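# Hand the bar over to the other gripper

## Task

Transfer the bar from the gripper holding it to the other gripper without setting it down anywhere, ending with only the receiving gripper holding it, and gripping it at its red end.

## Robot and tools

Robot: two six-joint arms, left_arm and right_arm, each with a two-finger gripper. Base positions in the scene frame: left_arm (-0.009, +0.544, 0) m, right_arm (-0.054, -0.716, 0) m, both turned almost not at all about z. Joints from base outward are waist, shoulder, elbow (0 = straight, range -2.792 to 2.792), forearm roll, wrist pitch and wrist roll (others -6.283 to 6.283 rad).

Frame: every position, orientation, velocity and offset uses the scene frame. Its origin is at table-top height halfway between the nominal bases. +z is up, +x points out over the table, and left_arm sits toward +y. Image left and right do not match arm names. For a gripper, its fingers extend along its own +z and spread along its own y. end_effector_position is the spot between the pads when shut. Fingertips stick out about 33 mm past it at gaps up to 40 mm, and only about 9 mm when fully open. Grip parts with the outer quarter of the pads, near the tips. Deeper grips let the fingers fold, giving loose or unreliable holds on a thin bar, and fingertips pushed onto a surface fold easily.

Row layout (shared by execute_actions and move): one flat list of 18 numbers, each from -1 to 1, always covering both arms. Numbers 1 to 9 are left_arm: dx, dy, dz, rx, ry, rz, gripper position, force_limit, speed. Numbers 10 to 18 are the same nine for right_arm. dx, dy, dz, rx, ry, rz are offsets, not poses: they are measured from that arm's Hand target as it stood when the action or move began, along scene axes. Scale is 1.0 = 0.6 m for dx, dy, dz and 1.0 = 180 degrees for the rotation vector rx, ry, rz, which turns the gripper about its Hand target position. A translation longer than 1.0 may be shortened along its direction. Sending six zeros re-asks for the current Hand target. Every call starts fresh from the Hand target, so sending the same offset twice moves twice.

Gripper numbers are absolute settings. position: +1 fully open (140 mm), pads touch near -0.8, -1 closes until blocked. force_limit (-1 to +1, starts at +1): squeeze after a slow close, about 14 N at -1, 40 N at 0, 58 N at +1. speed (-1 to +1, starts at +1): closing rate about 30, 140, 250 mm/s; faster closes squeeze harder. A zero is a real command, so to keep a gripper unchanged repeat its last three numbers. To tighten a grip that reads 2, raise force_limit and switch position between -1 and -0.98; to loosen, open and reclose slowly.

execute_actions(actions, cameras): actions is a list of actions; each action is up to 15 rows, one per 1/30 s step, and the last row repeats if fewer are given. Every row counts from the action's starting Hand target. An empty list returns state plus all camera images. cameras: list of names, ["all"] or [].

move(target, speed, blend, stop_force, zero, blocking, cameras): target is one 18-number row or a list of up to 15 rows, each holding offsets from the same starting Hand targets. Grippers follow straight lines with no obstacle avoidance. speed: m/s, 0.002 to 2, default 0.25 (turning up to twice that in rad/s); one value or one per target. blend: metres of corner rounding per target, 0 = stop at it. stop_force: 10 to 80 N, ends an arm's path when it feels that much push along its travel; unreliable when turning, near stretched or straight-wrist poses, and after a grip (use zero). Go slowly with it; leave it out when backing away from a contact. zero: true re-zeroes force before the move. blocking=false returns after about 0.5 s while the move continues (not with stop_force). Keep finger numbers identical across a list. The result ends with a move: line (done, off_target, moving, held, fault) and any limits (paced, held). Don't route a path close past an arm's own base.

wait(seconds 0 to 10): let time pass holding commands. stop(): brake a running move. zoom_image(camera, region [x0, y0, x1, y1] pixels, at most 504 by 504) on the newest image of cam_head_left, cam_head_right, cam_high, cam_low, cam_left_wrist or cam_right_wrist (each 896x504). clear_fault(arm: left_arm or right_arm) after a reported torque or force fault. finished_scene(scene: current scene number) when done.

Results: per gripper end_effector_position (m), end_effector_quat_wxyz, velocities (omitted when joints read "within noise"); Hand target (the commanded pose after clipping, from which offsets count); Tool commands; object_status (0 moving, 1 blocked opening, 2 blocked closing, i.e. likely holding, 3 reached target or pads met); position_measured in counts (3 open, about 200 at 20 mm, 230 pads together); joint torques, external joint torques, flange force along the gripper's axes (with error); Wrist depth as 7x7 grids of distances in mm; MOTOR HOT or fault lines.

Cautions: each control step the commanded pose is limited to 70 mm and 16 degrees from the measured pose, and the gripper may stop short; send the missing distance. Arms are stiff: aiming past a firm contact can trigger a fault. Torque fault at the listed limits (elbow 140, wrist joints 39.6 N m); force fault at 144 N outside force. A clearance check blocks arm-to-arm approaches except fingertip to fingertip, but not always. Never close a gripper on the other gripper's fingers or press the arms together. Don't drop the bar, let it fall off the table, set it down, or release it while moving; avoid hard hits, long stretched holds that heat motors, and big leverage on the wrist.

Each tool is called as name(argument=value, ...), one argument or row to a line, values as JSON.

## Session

execute_actions(
  actions=[],
)

Scene clock: 0.00 s.
left_arm: end_effector_position=(+0.4333, -0.0739, +0.2631) position_measured=187 object_status=3 end_effector_quat_wxyz=(+0.052, +0.746, +0.663, -0.010) | right_arm: end_effector_position=(+0.5959, -0.7137, +0.3220) position_measured=3 object_status=3 end_effector_quat_wxyz=(+0.000, +1.000, +0.001, +0.000)
Joint positions: left_arm=[-1.033 0.304 1.539 -0.004 1.193 -0.875] | right_arm=[-0.053 0.164 1.605 0 1.373 1.518]
Joint velocities: within noise
Joint torques (N m): no reading
External joint torques (N m): no reading
Flange force (N): no reading
Wrist depth (mm): cam_left_wrist=[- - - - - 363 - / 359 - - 118 - - - / - - - - - - 417 / - - - - 424 422 - / - - - - - - - / - - - 132 93 86 482 / - - 74 - 137 - -] | cam_right_wrist=[- - - - - 430 433 / - - 422 437 - 446 460 / - - 447 - - 469 - / - 466 - 437 473 491 479 / - 121 490 - - 132 - / - 112 - - - - 91 / - - 513 523 - - -]
Hand target: left_arm +0.4333, -0.0739, +0.2631; +0.052, +0.746, +0.663, -0.010 | right_arm +0.5959, -0.7137, +0.3220; +0.000, +1.000, +0.001, +0.000
Tool commands: left_gripper/position=-0.458824 left_gripper/force_limit=+1.0 left_gripper/speed=+1.0 right_gripper/position=+1.0 right_gripper/force_limit=+1.0 right_gripper/speed=+1.0

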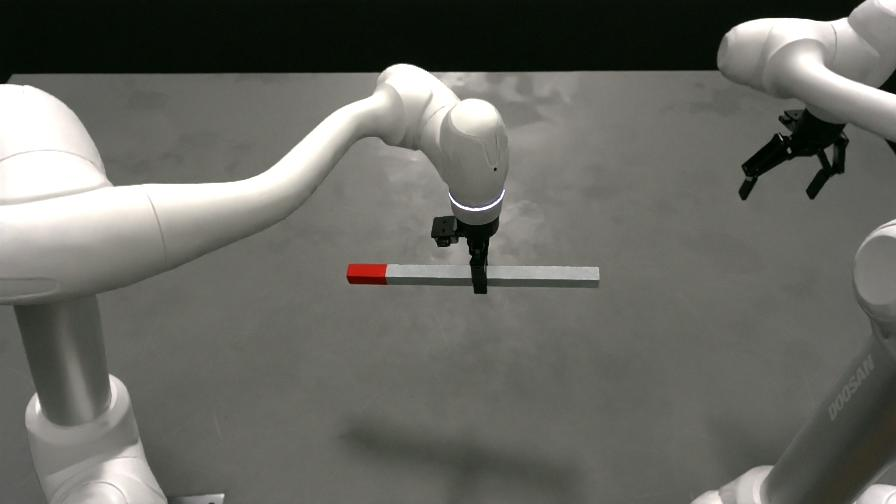

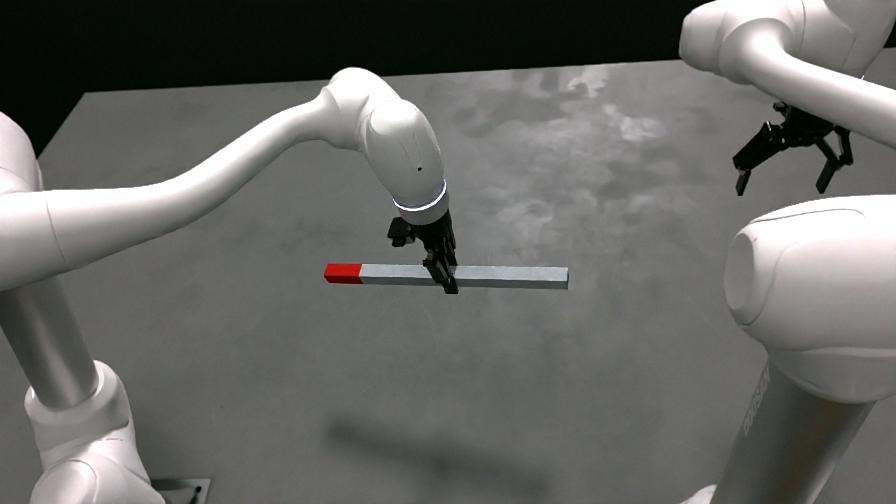

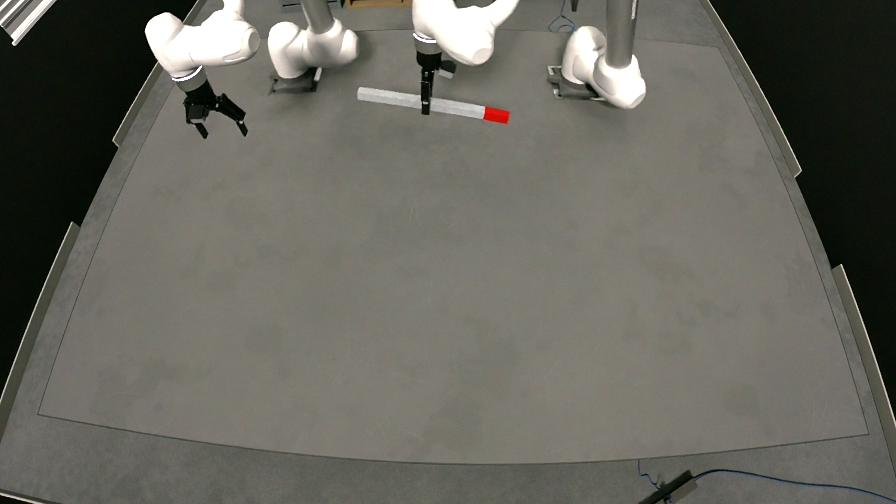

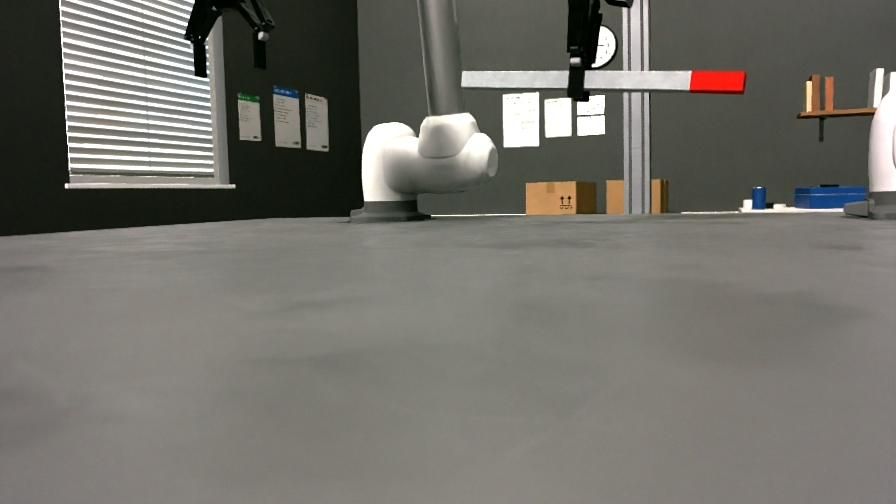

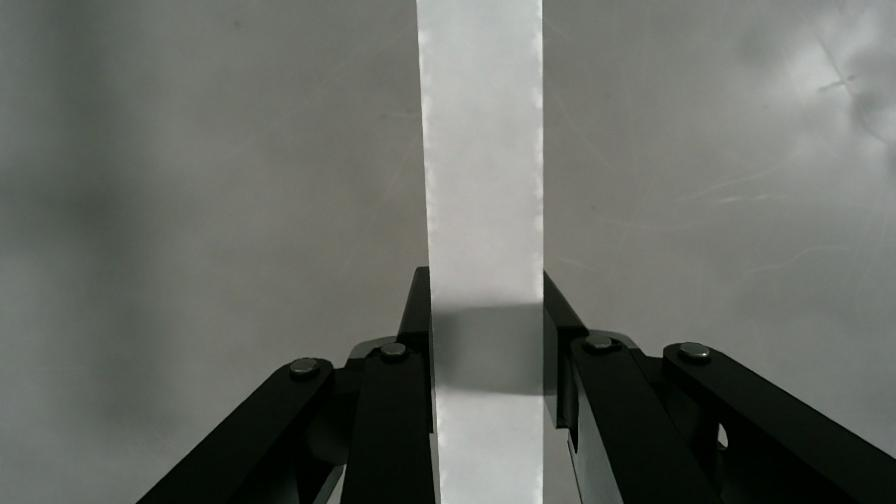

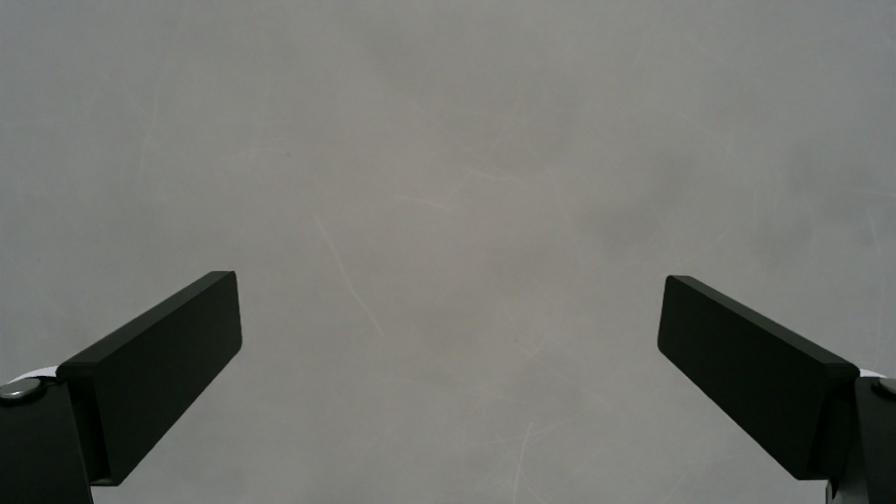

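move(
  target=[0.1945,-0.0435,0.128,0.386,-0.408,-0.330,-0.458824,1,1,-0.0765,0.77,0.55,0,0,0,0.03,0,0],
  speed=0.35,
  cameras=["all"],
)

zoom_image(
  camera="cam_head_left",
  region=[380, 60, 680, 300],
)

Scene clock: 79.43 s.
left_arm: end_effector_position=(+0.5500, -0.1000, +0.3399) position_measured=187 object_status=3 end_effector_quat_wxyz=(+0.000, +0.707, +0.000, +0.707) | right_arm: end_effector_position=(+0.5500, -0.2517, +0.6520) position_measured=126 object_status=3 end_effector_quat_wxyz=(+0.000, +1.000, +0.001, +0.000)
Joint positions: left_arm=[-1.323 0.442 1.859 1.766 1.358 -0.751] | right_arm=[0.607 0.46 0.594 0 2.088 2.177]
Joint torques (N m): left_arm=[-3.77 -90.74 -40.45 4.11 4.7 -0.04] | right_arm=[-0.83 -83.13 -39.16 4.19 -0.24 -0.41]
External joint torques (N m): left_arm=[4.06 10.72 5.24 -2.77 -2.78 0.03] | right_arm=[0.87 1.23 2.84 -0.49 0.19 0.41]
Flange force (N): left_arm=[-13.0 1.7 7.0] | right_arm=[0.0 0.0 0.0]
Wrist depth (mm): cam_left_wrist=[1406 1406 1362 - 1391 1383 - / 1453 1421 1383 119 1461 1461 - / 1469 1413 1566 121 1486 1469 - / - - 1624 - - - - / - - - - 113 - - / - - - 114 93 86 - / - - 74 - - - -] | cam_right_wrist=[- - - - - - - / - - - 693 753 723 - / 757 312 407 757 764 - - / - 243 442 - - 895 871 / - 467 133 - 135 - - / - 89 89 - - 86 82 / - - 463 - - - 70]
Hand target: left_arm +0.5500, -0.1000, +0.3399; +0.000, +0.707, +0.000, +0.707 | right_arm +0.5500, -0.2517, +0.6520; +0.000, +1.000, +0.001, +0.000
Off the commanded pose: left_arm 0.000 m, 0 deg | right_arm 0.000 m, 0 deg.
move: done

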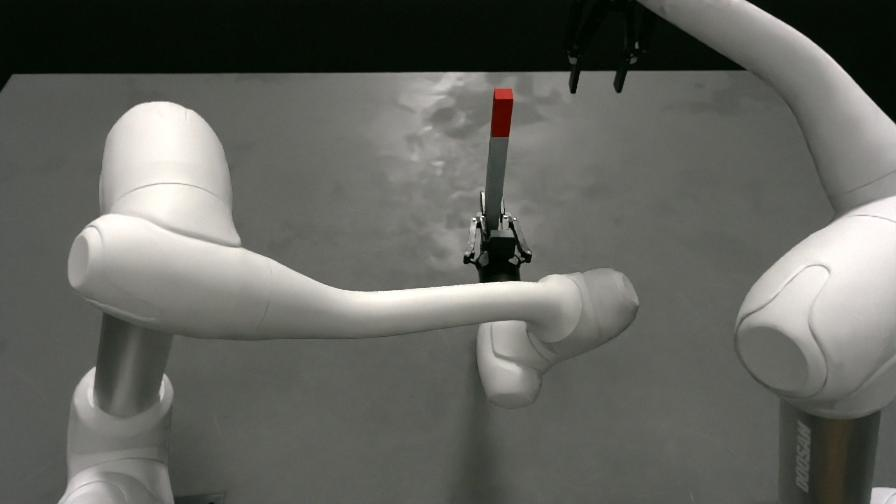

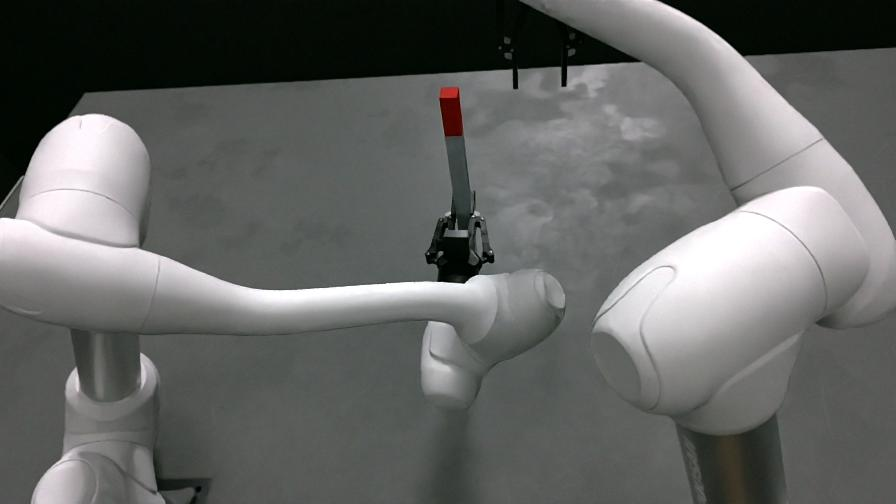

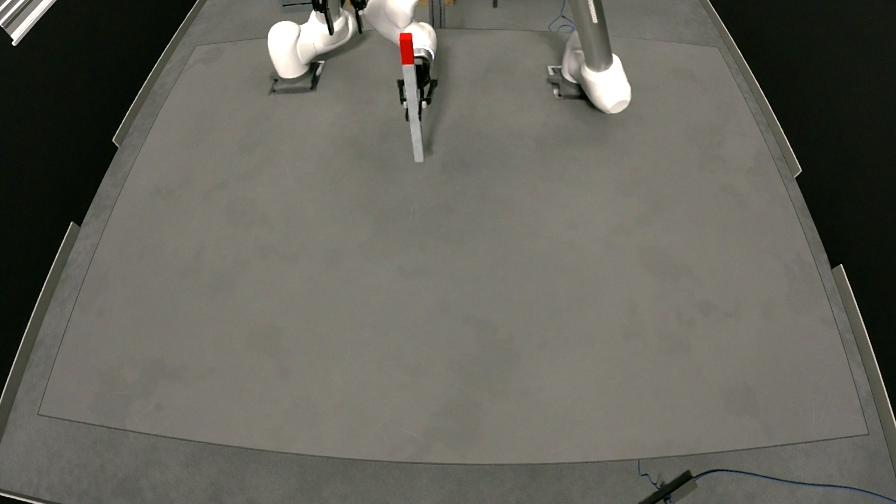

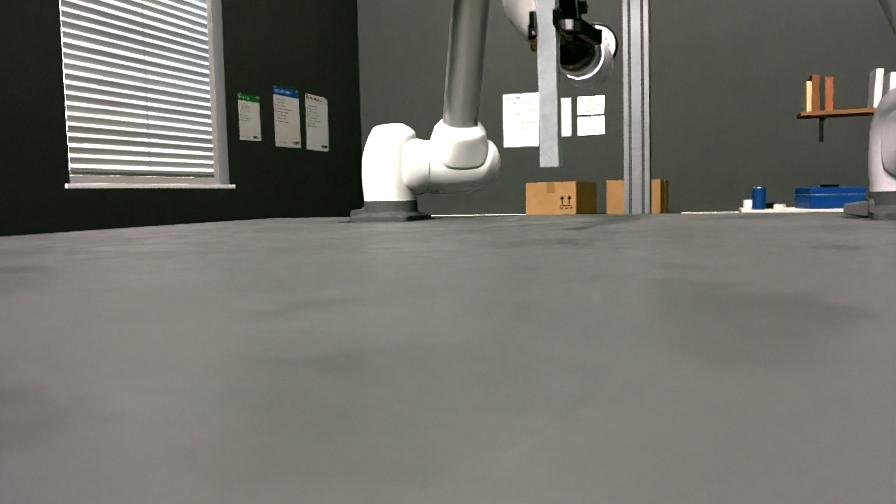

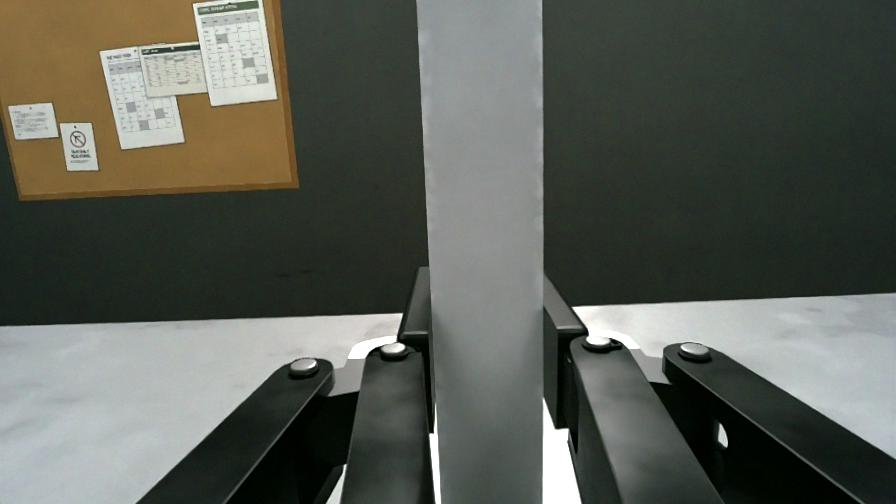

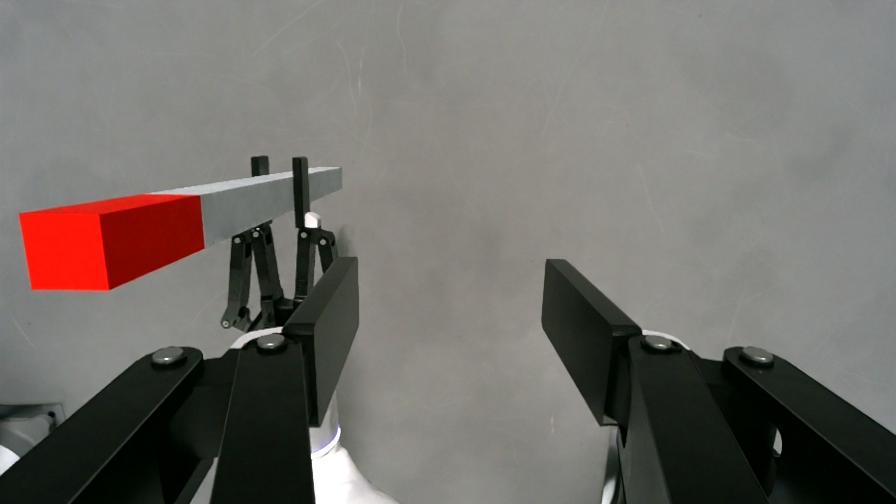

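Scaled by 1.680 from the camera's 896x504 image, which has a finer 1280x720 frame.

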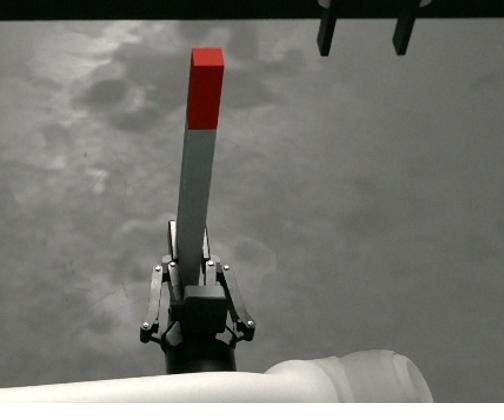

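move(
  target=[
    [-0.05,-0.133,-0.1,0,0,0,-0.458824,1,1,-0.025,0.0,0.02,0,0,0,0.03,0,0],
    [-0.05,-0.133,-0.1,0,0,0,-0.458824,1,1,-0.035,0.119,0.02,0,0,0,0.03,0,0],
  ],
  speed=0.25,
  cameras=["cam_head_left","cam_head_right","cam_low","cam_left_wrist","cam_right_wrist"],
)

zoom_image(
  camera="cam_head_left",
  region=[440, 40, 680, 260],
)

zoom_image(
  camera="cam_head_right",
  region=[380, 40, 620, 260],
)

Scene clock: 172.40 s.
left_arm: end_effector_position=(+0.5200, -0.1798, +0.2799) position_measured=187 object_status=3 end_effector_quat_wxyz=(+0.000, +0.707, +0.000, +0.707) | right_arm: end_effector_position=(+0.5290, -0.1803, +0.6640) position_measured=126 object_status=3 end_effector_quat_wxyz=(+0.000, +1.000, +0.001, +0.000)
Joint positions: left_arm=[-1.391 0.592 1.744 1.724 1.413 -0.777] | right_arm=[0.696 0.568 0.391 0 2.183 2.267]
Joint torques (N m): left_arm=[-3.48 -104.33 -38.98 4.19 4.85 -0.02] | right_arm=[-0.56 -91.04 -37.05 3.93 -0.29 -0.42]
External joint torques (N m): left_arm=[3.57 12.04 4.9 -2.71 -2.89 0.02] | right_arm=[0.48 1.95 3.06 -0.47 0.24 0.42]
Flange force (N): left_arm=[-14.2 3.2 6.0] | right_arm=[0.0 0.0 0.0]
Wrist depth (mm): cam_left_wrist=[1421 1437 1461 114 - - - / 1486 1477 1494 - 1314 - - / 1494 1477 1665 120 1494 1614 - / 1709 1547 - - 1566 1477 1624 / 1017 - - 127 - 709 827 / - - - 113 94 86 639 / - - 74 - - - -] | cam_right_wrist=[697 - - - - - - / - - 742 - - 742 - / - - 788 - - - - / - - 808 - - - - / 865 111 133 536 135 - 820 / - 89 89 544 - 86 82 / - - - 528 - - 70]
Hand target: left_arm +0.5200, -0.1798, +0.2799; +0.000, +0.707, +0.000, +0.707 | right_arm +0.5290, -0.1803, +0.6640; +0.000, +1.000, +0.001, +0.000
Off the commanded pose: left_arm 0.000 m, 0 deg | right_arm 0.000 m, 0 deg.
move: done
Images, in order (width x height): cam_head_left 896x504, cam_head_right 896x504, cam_low 896x504, cam_left_wrist 896x504, cam_right_wrist 896x504.

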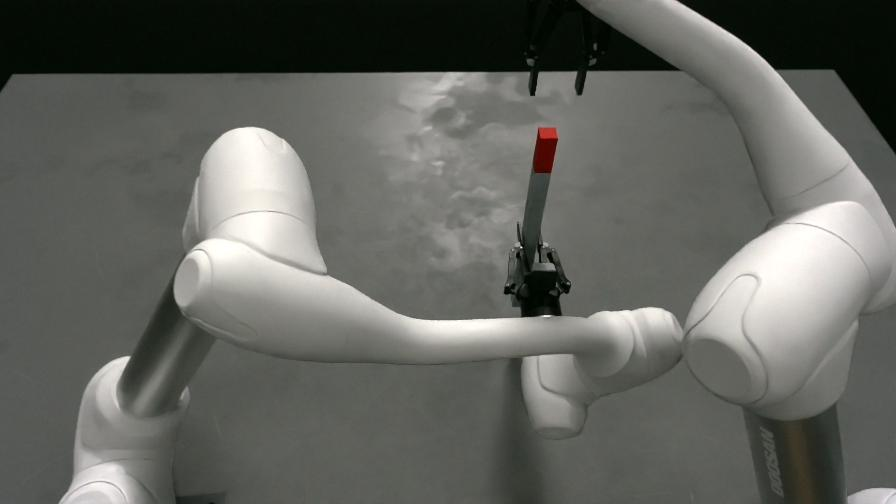

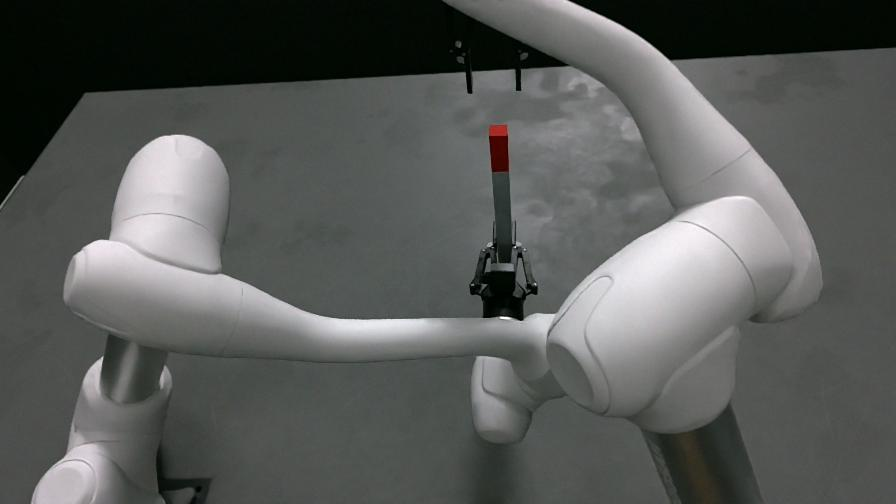

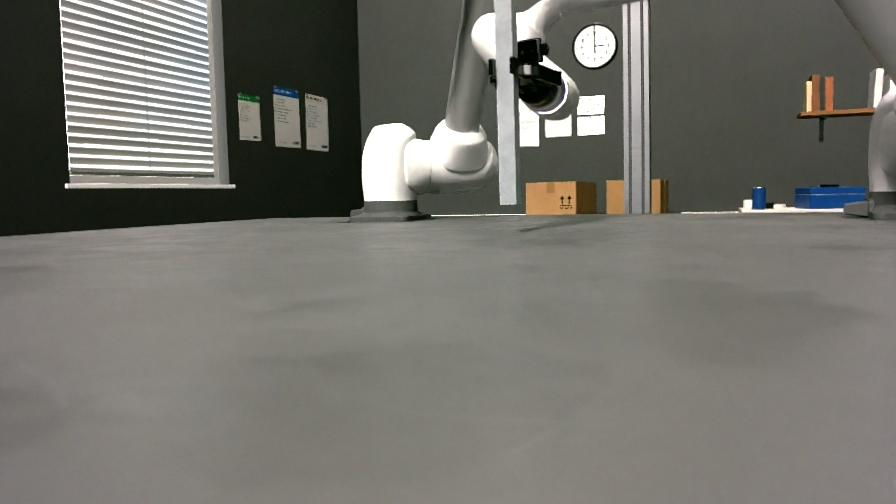

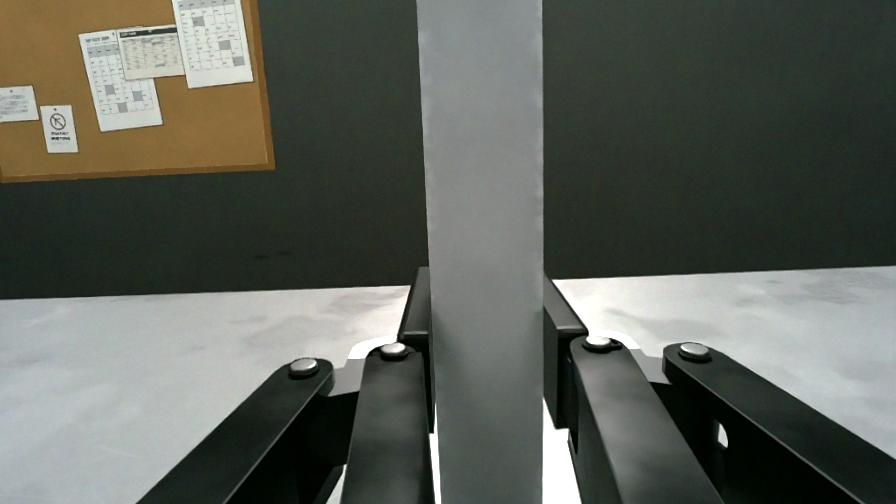

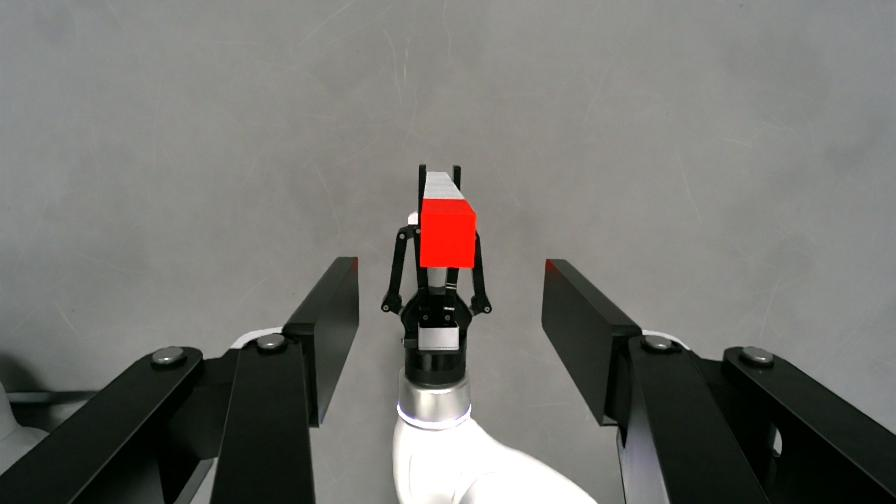

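Scaled by 2.100 from the camera's 896x504 image, which has a finer 1280x720 frame.

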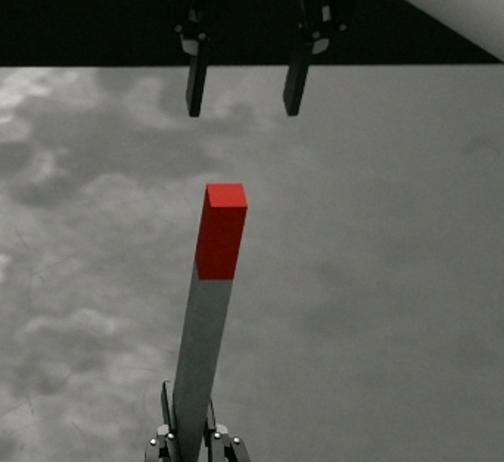

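Scaled by 2.100 from the camera's 896x504 image, which has a finer 1280x720 frame.

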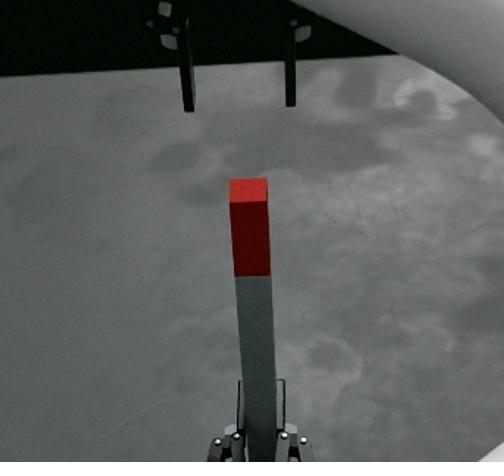

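zoom_image(
  camera="cam_right_wrist",
  region=[340, 150, 560, 300],
)

Scaled by 2.291 from the camera's 896x504 image, which has a finer 1280x720 frame.

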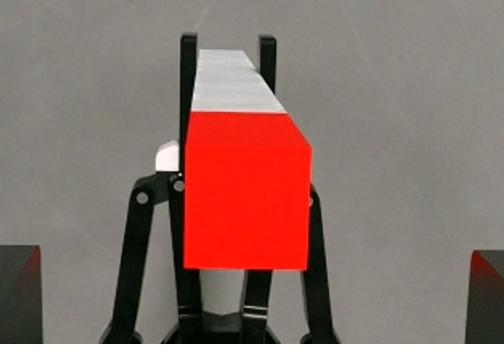

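move(
  target=[
    [0,0,0,0,0,0,-0.458824,1,1,0.001,0,0,0,0,0,-0.28,0,0],
    [0,0,0,0,0,0,-0.458824,1,1,0.0015,0,-0.183,0,0,0,-0.28,0,0],
  ],
  speed=0.15,
  cameras=["cam_head_left","cam_head_right","cam_right_wrist"],
)

zoom_image(
  camera="cam_head_left",
  region=[460, 60, 640, 240],
)

zoom_image(
  camera="cam_head_right",
  region=[410, 60, 590, 240],
)

Scene clock: 207.63 s.
left_arm: end_effector_position=(+0.5200, -0.1798, +0.2799) position_measured=187 object_status=3 end_effector_quat_wxyz=(+0.000, +0.707, +0.000, +0.707) | right_arm: end_effector_position=(+0.5299, -0.1803, +0.5542) position_measured=164 object_status=3 end_effector_quat_wxyz=(+0.000, +1.000, +0.001, +0.000)
Joint positions: left_arm=[-1.391 0.592 1.744 1.724 1.413 -0.777] | right_arm=[0.695 0.431 0.828 0 1.882 2.266]
Joint torques (N m): left_arm=[-3.65 -103.97 -39 4.2 4.82 -0.03] | right_arm=[-0.26 -83.86 -42.77 4.51 -0.31 -0.42]
External joint torques (N m): left_arm=[3.58 11.54 4.83 -2.7 -2.86 0.03] | right_arm=[0.35 0.35 2.75 -0.44 0.27 0.42]
Flange force (N): left_arm=[-13.5 2.7 5.8] | right_arm=[-6.2 4.3 7.1]
Wrist depth (mm): cam_left_wrist=[1413 1421 - 114 1477 - - / 1453 1445 1348 118 1634 1676 - / 1503 1575 1529 - - - - / 1511 1556 1556 - - 1604 - / 908 - - 129 128 785 - / 703 - - 131 94 86 - / - - 74 138 - - -] | cam_right_wrist=[619 622 - 618 644 648 644 / - - - - 673 659 697 / - - 658 388 - 697 - / 653 - - 175 711 - - / - - 116 - 127 723 776 / - 84 84 431 81 90 839 / - 73 - 439 - 76 67]
Hand target: left_arm +0.5200, -0.1798, +0.2799; +0.000, +0.707, +0.000, +0.707 | right_arm +0.5299, -0.1803, +0.5542; +0.000, +1.000, +0.001, +0.000
Off the commanded pose: left_arm 0.000 m, 0 deg | right_arm 0.000 m, 0 deg.
move: done
Images, in order (width x height): cam_head_left 896x504, cam_head_right 896x504, cam_right_wrist 896x504.

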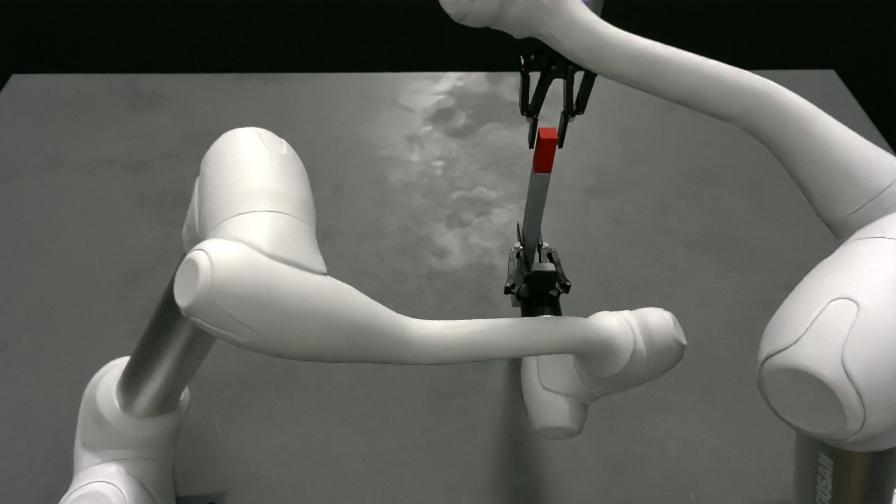

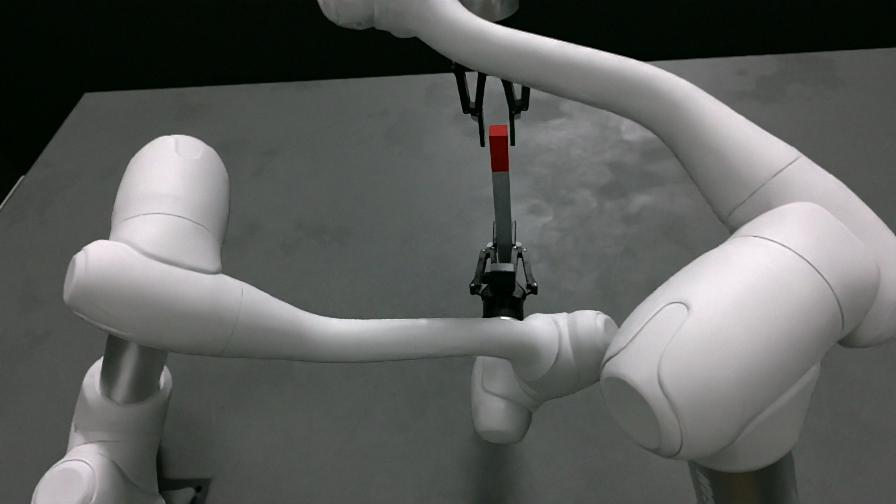

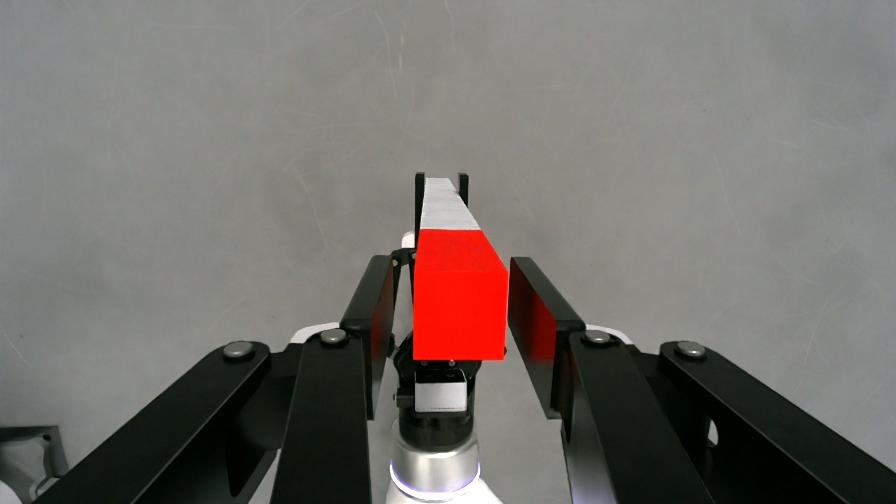

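Scaled by 2.800 from the camera's 896x504 image, which has a finer 1280x720 frame.

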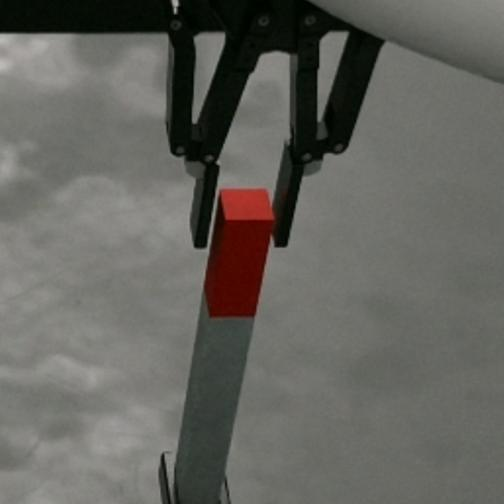

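Scaled by 2.800 from the camera's 896x504 image, which has a finer 1280x720 frame.

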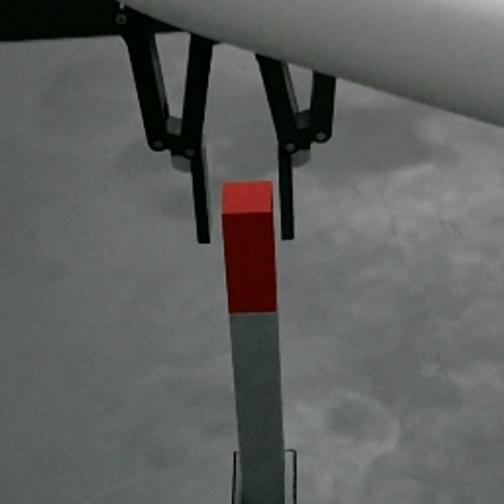

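move(
  target=[
    [0,0,0,0,0,0,-0.458824,1,1,0,-0.0033,0,0,0,0,-0.28,0,0],
    [0,0,0,0,0,0,-0.458824,1,1,0,-0.0033,0,0,0,0,-1,0.1,-0.3],
  ],
  speed=0.05,
)

wait(
  seconds=0.5,
  cameras=["cam_right_wrist"],
)

Scene clock: 228.03 s.
left_arm: end_effector_position=(+0.5200, -0.1798, +0.2799) position_measured=187 object_status=3 end_effector_quat_wxyz=(+0.000, +0.707, +0.000, +0.707) | right_arm: end_effector_position=(+0.5299, -0.1823, +0.5542) position_measured=187 object_status=2 end_effector_quat_wxyz=(+0.000, +1.000, +0.001, +0.000)
Joint positions: left_arm=[-1.391 0.592 1.744 1.724 1.413 -0.777] | right_arm=[0.693 0.429 0.832 0 1.88 2.264]
Joint torques (N m): left_arm=[-3.2 -106.19 -39.06 4.41 5.17 -0.4] | right_arm=[-1.49 -83.03 -41.57 3.83 0.34 -1.25]
External joint torques (N m): left_arm=[3.35 13.8 4.95 -2.93 -3.21 0.39] | right_arm=[1.51 0.39 1.79 0.22 -0.38 1.25]
Flange force (N): left_arm=[-15.5 5.6 6.4] | right_arm=[-6.0 0.7 5.7]
Wrist depth (mm): cam_left_wrist=[1429 1413 - - - 1437 1327 / 1453 1469 - - - - 1486 / 1477 1369 - - - - - / - - - 124 1503 - - / - - - 128 860 737 - / 722 - - 116 94 86 - / - - 74 135 137 - -] | cam_right_wrist=[616 - - - - - - / - - - - 659 653 - / 675 670 663 693 - 713 - / - 709 - 174 - - 731 / 733 721 - - - 717 - / - 84 84 429 81 92 - / - 74 - 430 - 73 -]
Hand target: left_arm +0.5200, -0.1798, +0.2799; +0.000, +0.707, +0.000, +0.707 | right_arm +0.5299, -0.1823, +0.5542; +0.000, +1.000, +0.001, +0.000
Off the commanded pose: left_arm 0.000 m, 0 deg | right_arm 0.000 m, 0 deg.
move: done

Scene clock: 228.53 s.
left_arm: end_effector_position=(+0.5200, -0.1798, +0.2799) position_measured=187 object_status=3 end_effector_quat_wxyz=(+0.000, +0.707, +0.000, +0.707) | right_arm: end_effector_position=(+0.5299, -0.1823, +0.5542) position_measured=187 object_status=2 end_effector_quat_wxyz=(+0.000, +1.000, +0.001, +0.000)
Joint positions: left_arm=[-1.391 0.592 1.744 1.724 1.413 -0.777] | right_arm=[0.693 0.429 0.832 0 1.88 2.264]
Joint torques (N m): left_arm=[-3.07 -106.05 -39.16 4.34 5.27 -0.48] | right_arm=[-1.62 -83.31 -41.82 3.77 0.44 -1.29]
External joint torques (N m): left_arm=[3.26 13.59 5.03 -2.86 -3.31 0.47] | right_arm=[1.57 1.24 2.18 0.26 -0.49 1.29]
Flange force (N): left_arm=[-15.1 5.2 6.3] | right_arm=[-5.8 0.3 6.5]
Wrist depth (mm): cam_left_wrist=[1421 1421 1547 114 1486 - - / 1469 1469 - 117 - 1445 1520 / 1461 1538 - - - 1511 1538 / - - 1644 - 125 1743 - / - - - 128 123 781 - / 720 - - 131 93 90 554 / - - 74 - - - -] | cam_right_wrist=[- - 643 - - 629 - / - - 701 - - - - / - - - - - - - / - - - 154 705 - 769 / - 707 - 149 117 - - / 771 84 84 431 81 91 - / - - - 433 - 73 67]
Hand target: left_arm +0.5200, -0.1798, +0.2799; +0.000, +0.707, +0.000, +0.707 | right_arm +0.5299, -0.1823, +0.5542; +0.000, +1.000, +0.001, +0.000
Tool commands: left_gripper/position=-0.458824 left_gripper/force_limit=+1.0 left_gripper/speed=+1.0 right_gripper/position=-1.0 right_gripper/force_limit=+0.1 right_gripper/speed=-0.3
Off the commanded pose: left_arm 0.000 m, 0 deg | right_arm 0.000 m, 0 deg.
wait: 0.50 s; at rest by 0.17 s
Images, in order (width x height): cam_right_wrist 896x504.

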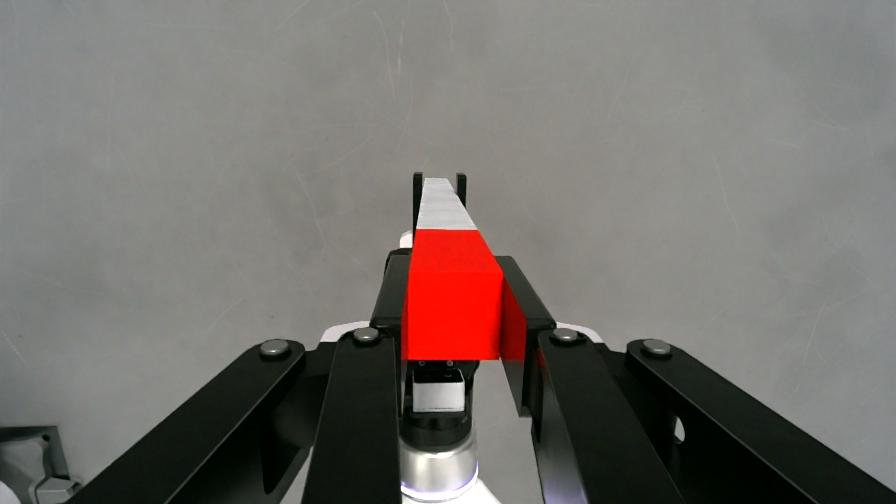

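move(
  target=[
    [0,0,0,0,0,0,-0.05,1,-0.5,0,0,0,0,0,0,-1,0.1,-0.3],
    [-0.18,0,0,0,0,0,-0.05,1,-0.5,0,0,0,0,0,0,-1,0.1,-0.3],
  ],
  speed=0.25,
  cameras=["cam_head_left","cam_high","cam_right_wrist"],
)

Scene clock: 240.20 s.
left_arm: end_effector_position=(+0.4121, -0.1798, +0.2799) position_measured=135 object_status=3 end_effector_quat_wxyz=(+0.000, +0.707, +0.000, +0.707) | right_arm: end_effector_position=(+0.5299, -0.1823, +0.5542) position_measured=187 object_status=2 end_effector_quat_wxyz=(+0.000, +1.000, +0.001, +0.000)
Joint positions: left_arm=[-1.536 0.567 1.789 1.624 1.518 -0.787] | right_arm=[0.693 0.429 0.832 0 1.88 2.264]
Joint torques (N m): left_arm=[-3.72 -90.85 -32.35 1.65 1.88 -0.04] | right_arm=[-0.55 -93.14 -49.27 4.64 -0.16 -0.45]
External joint torques (N m): left_arm=[3.85 1.56 -0.86 0.15 0.09 0.04] | right_arm=[0.45 10.91 9.63 -0.61 0.11 0.45]
Flange force (N): left_arm=[-1.5 3.3 5.8] | right_arm=[-5.9 3.8 20.1]
Wrist depth (mm): cam_left_wrist=[1547 1511 1477 1429 - 1585 - / 1575 1566 1634 - 1779 1687 1575 / 1556 1698 2356 - - 1486 - / - - - 238 1398 - - / - - - 237 136 - - / - 84 94 - - 91 - / - - 74 472 - - -] | cam_right_wrist=[- - - - - - - / 638 - - - - 679 - / - 670 661 - 680 735 - / - - 717 154 - - - / 688 - - 149 - - 742 / - 84 84 753 81 91 - / - 74 - 456 - 73 -]
Hand target: left_arm +0.4120, -0.1798, +0.2799; +0.000, +0.707, +0.000, +0.707 | right_arm +0.5299, -0.1823, +0.5542; +0.000, +1.000, +0.001, +0.000
Off the commanded pose: left_arm 0.000 m, 0 deg | right_arm 0.000 m, 0 deg.
move: done
Images, in order (width x height): cam_head_left 896x504, cam_high 896x504, cam_right_wrist 896x504.

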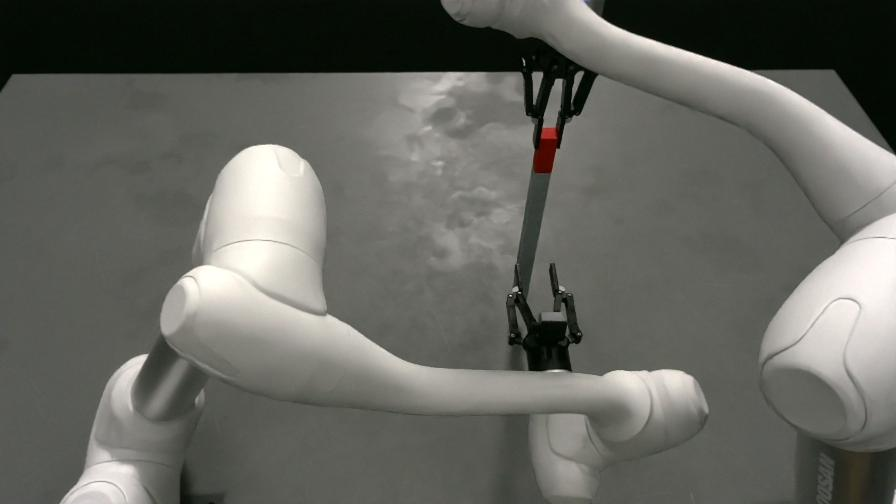

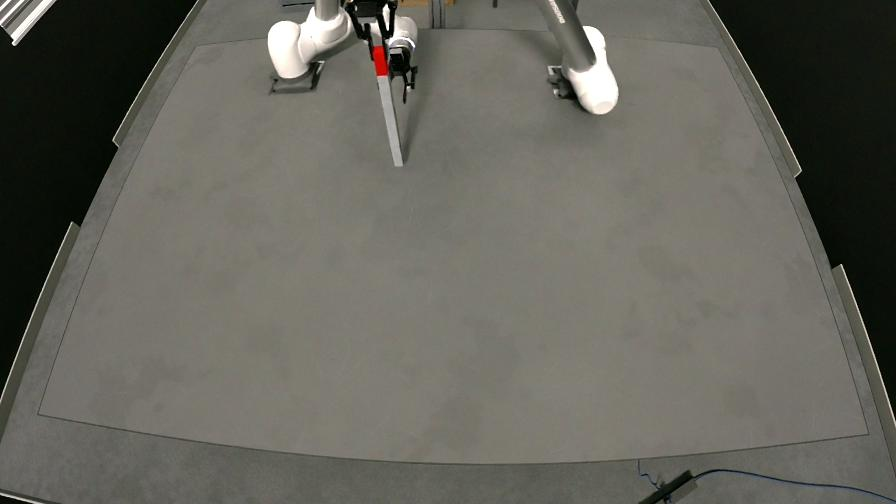

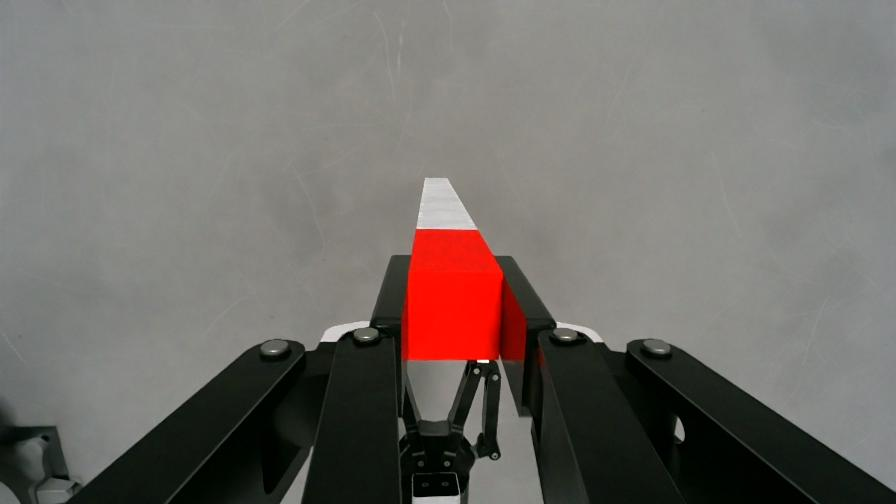

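finished_scene(
  scene=2,
)

The scene is finished: the task was done.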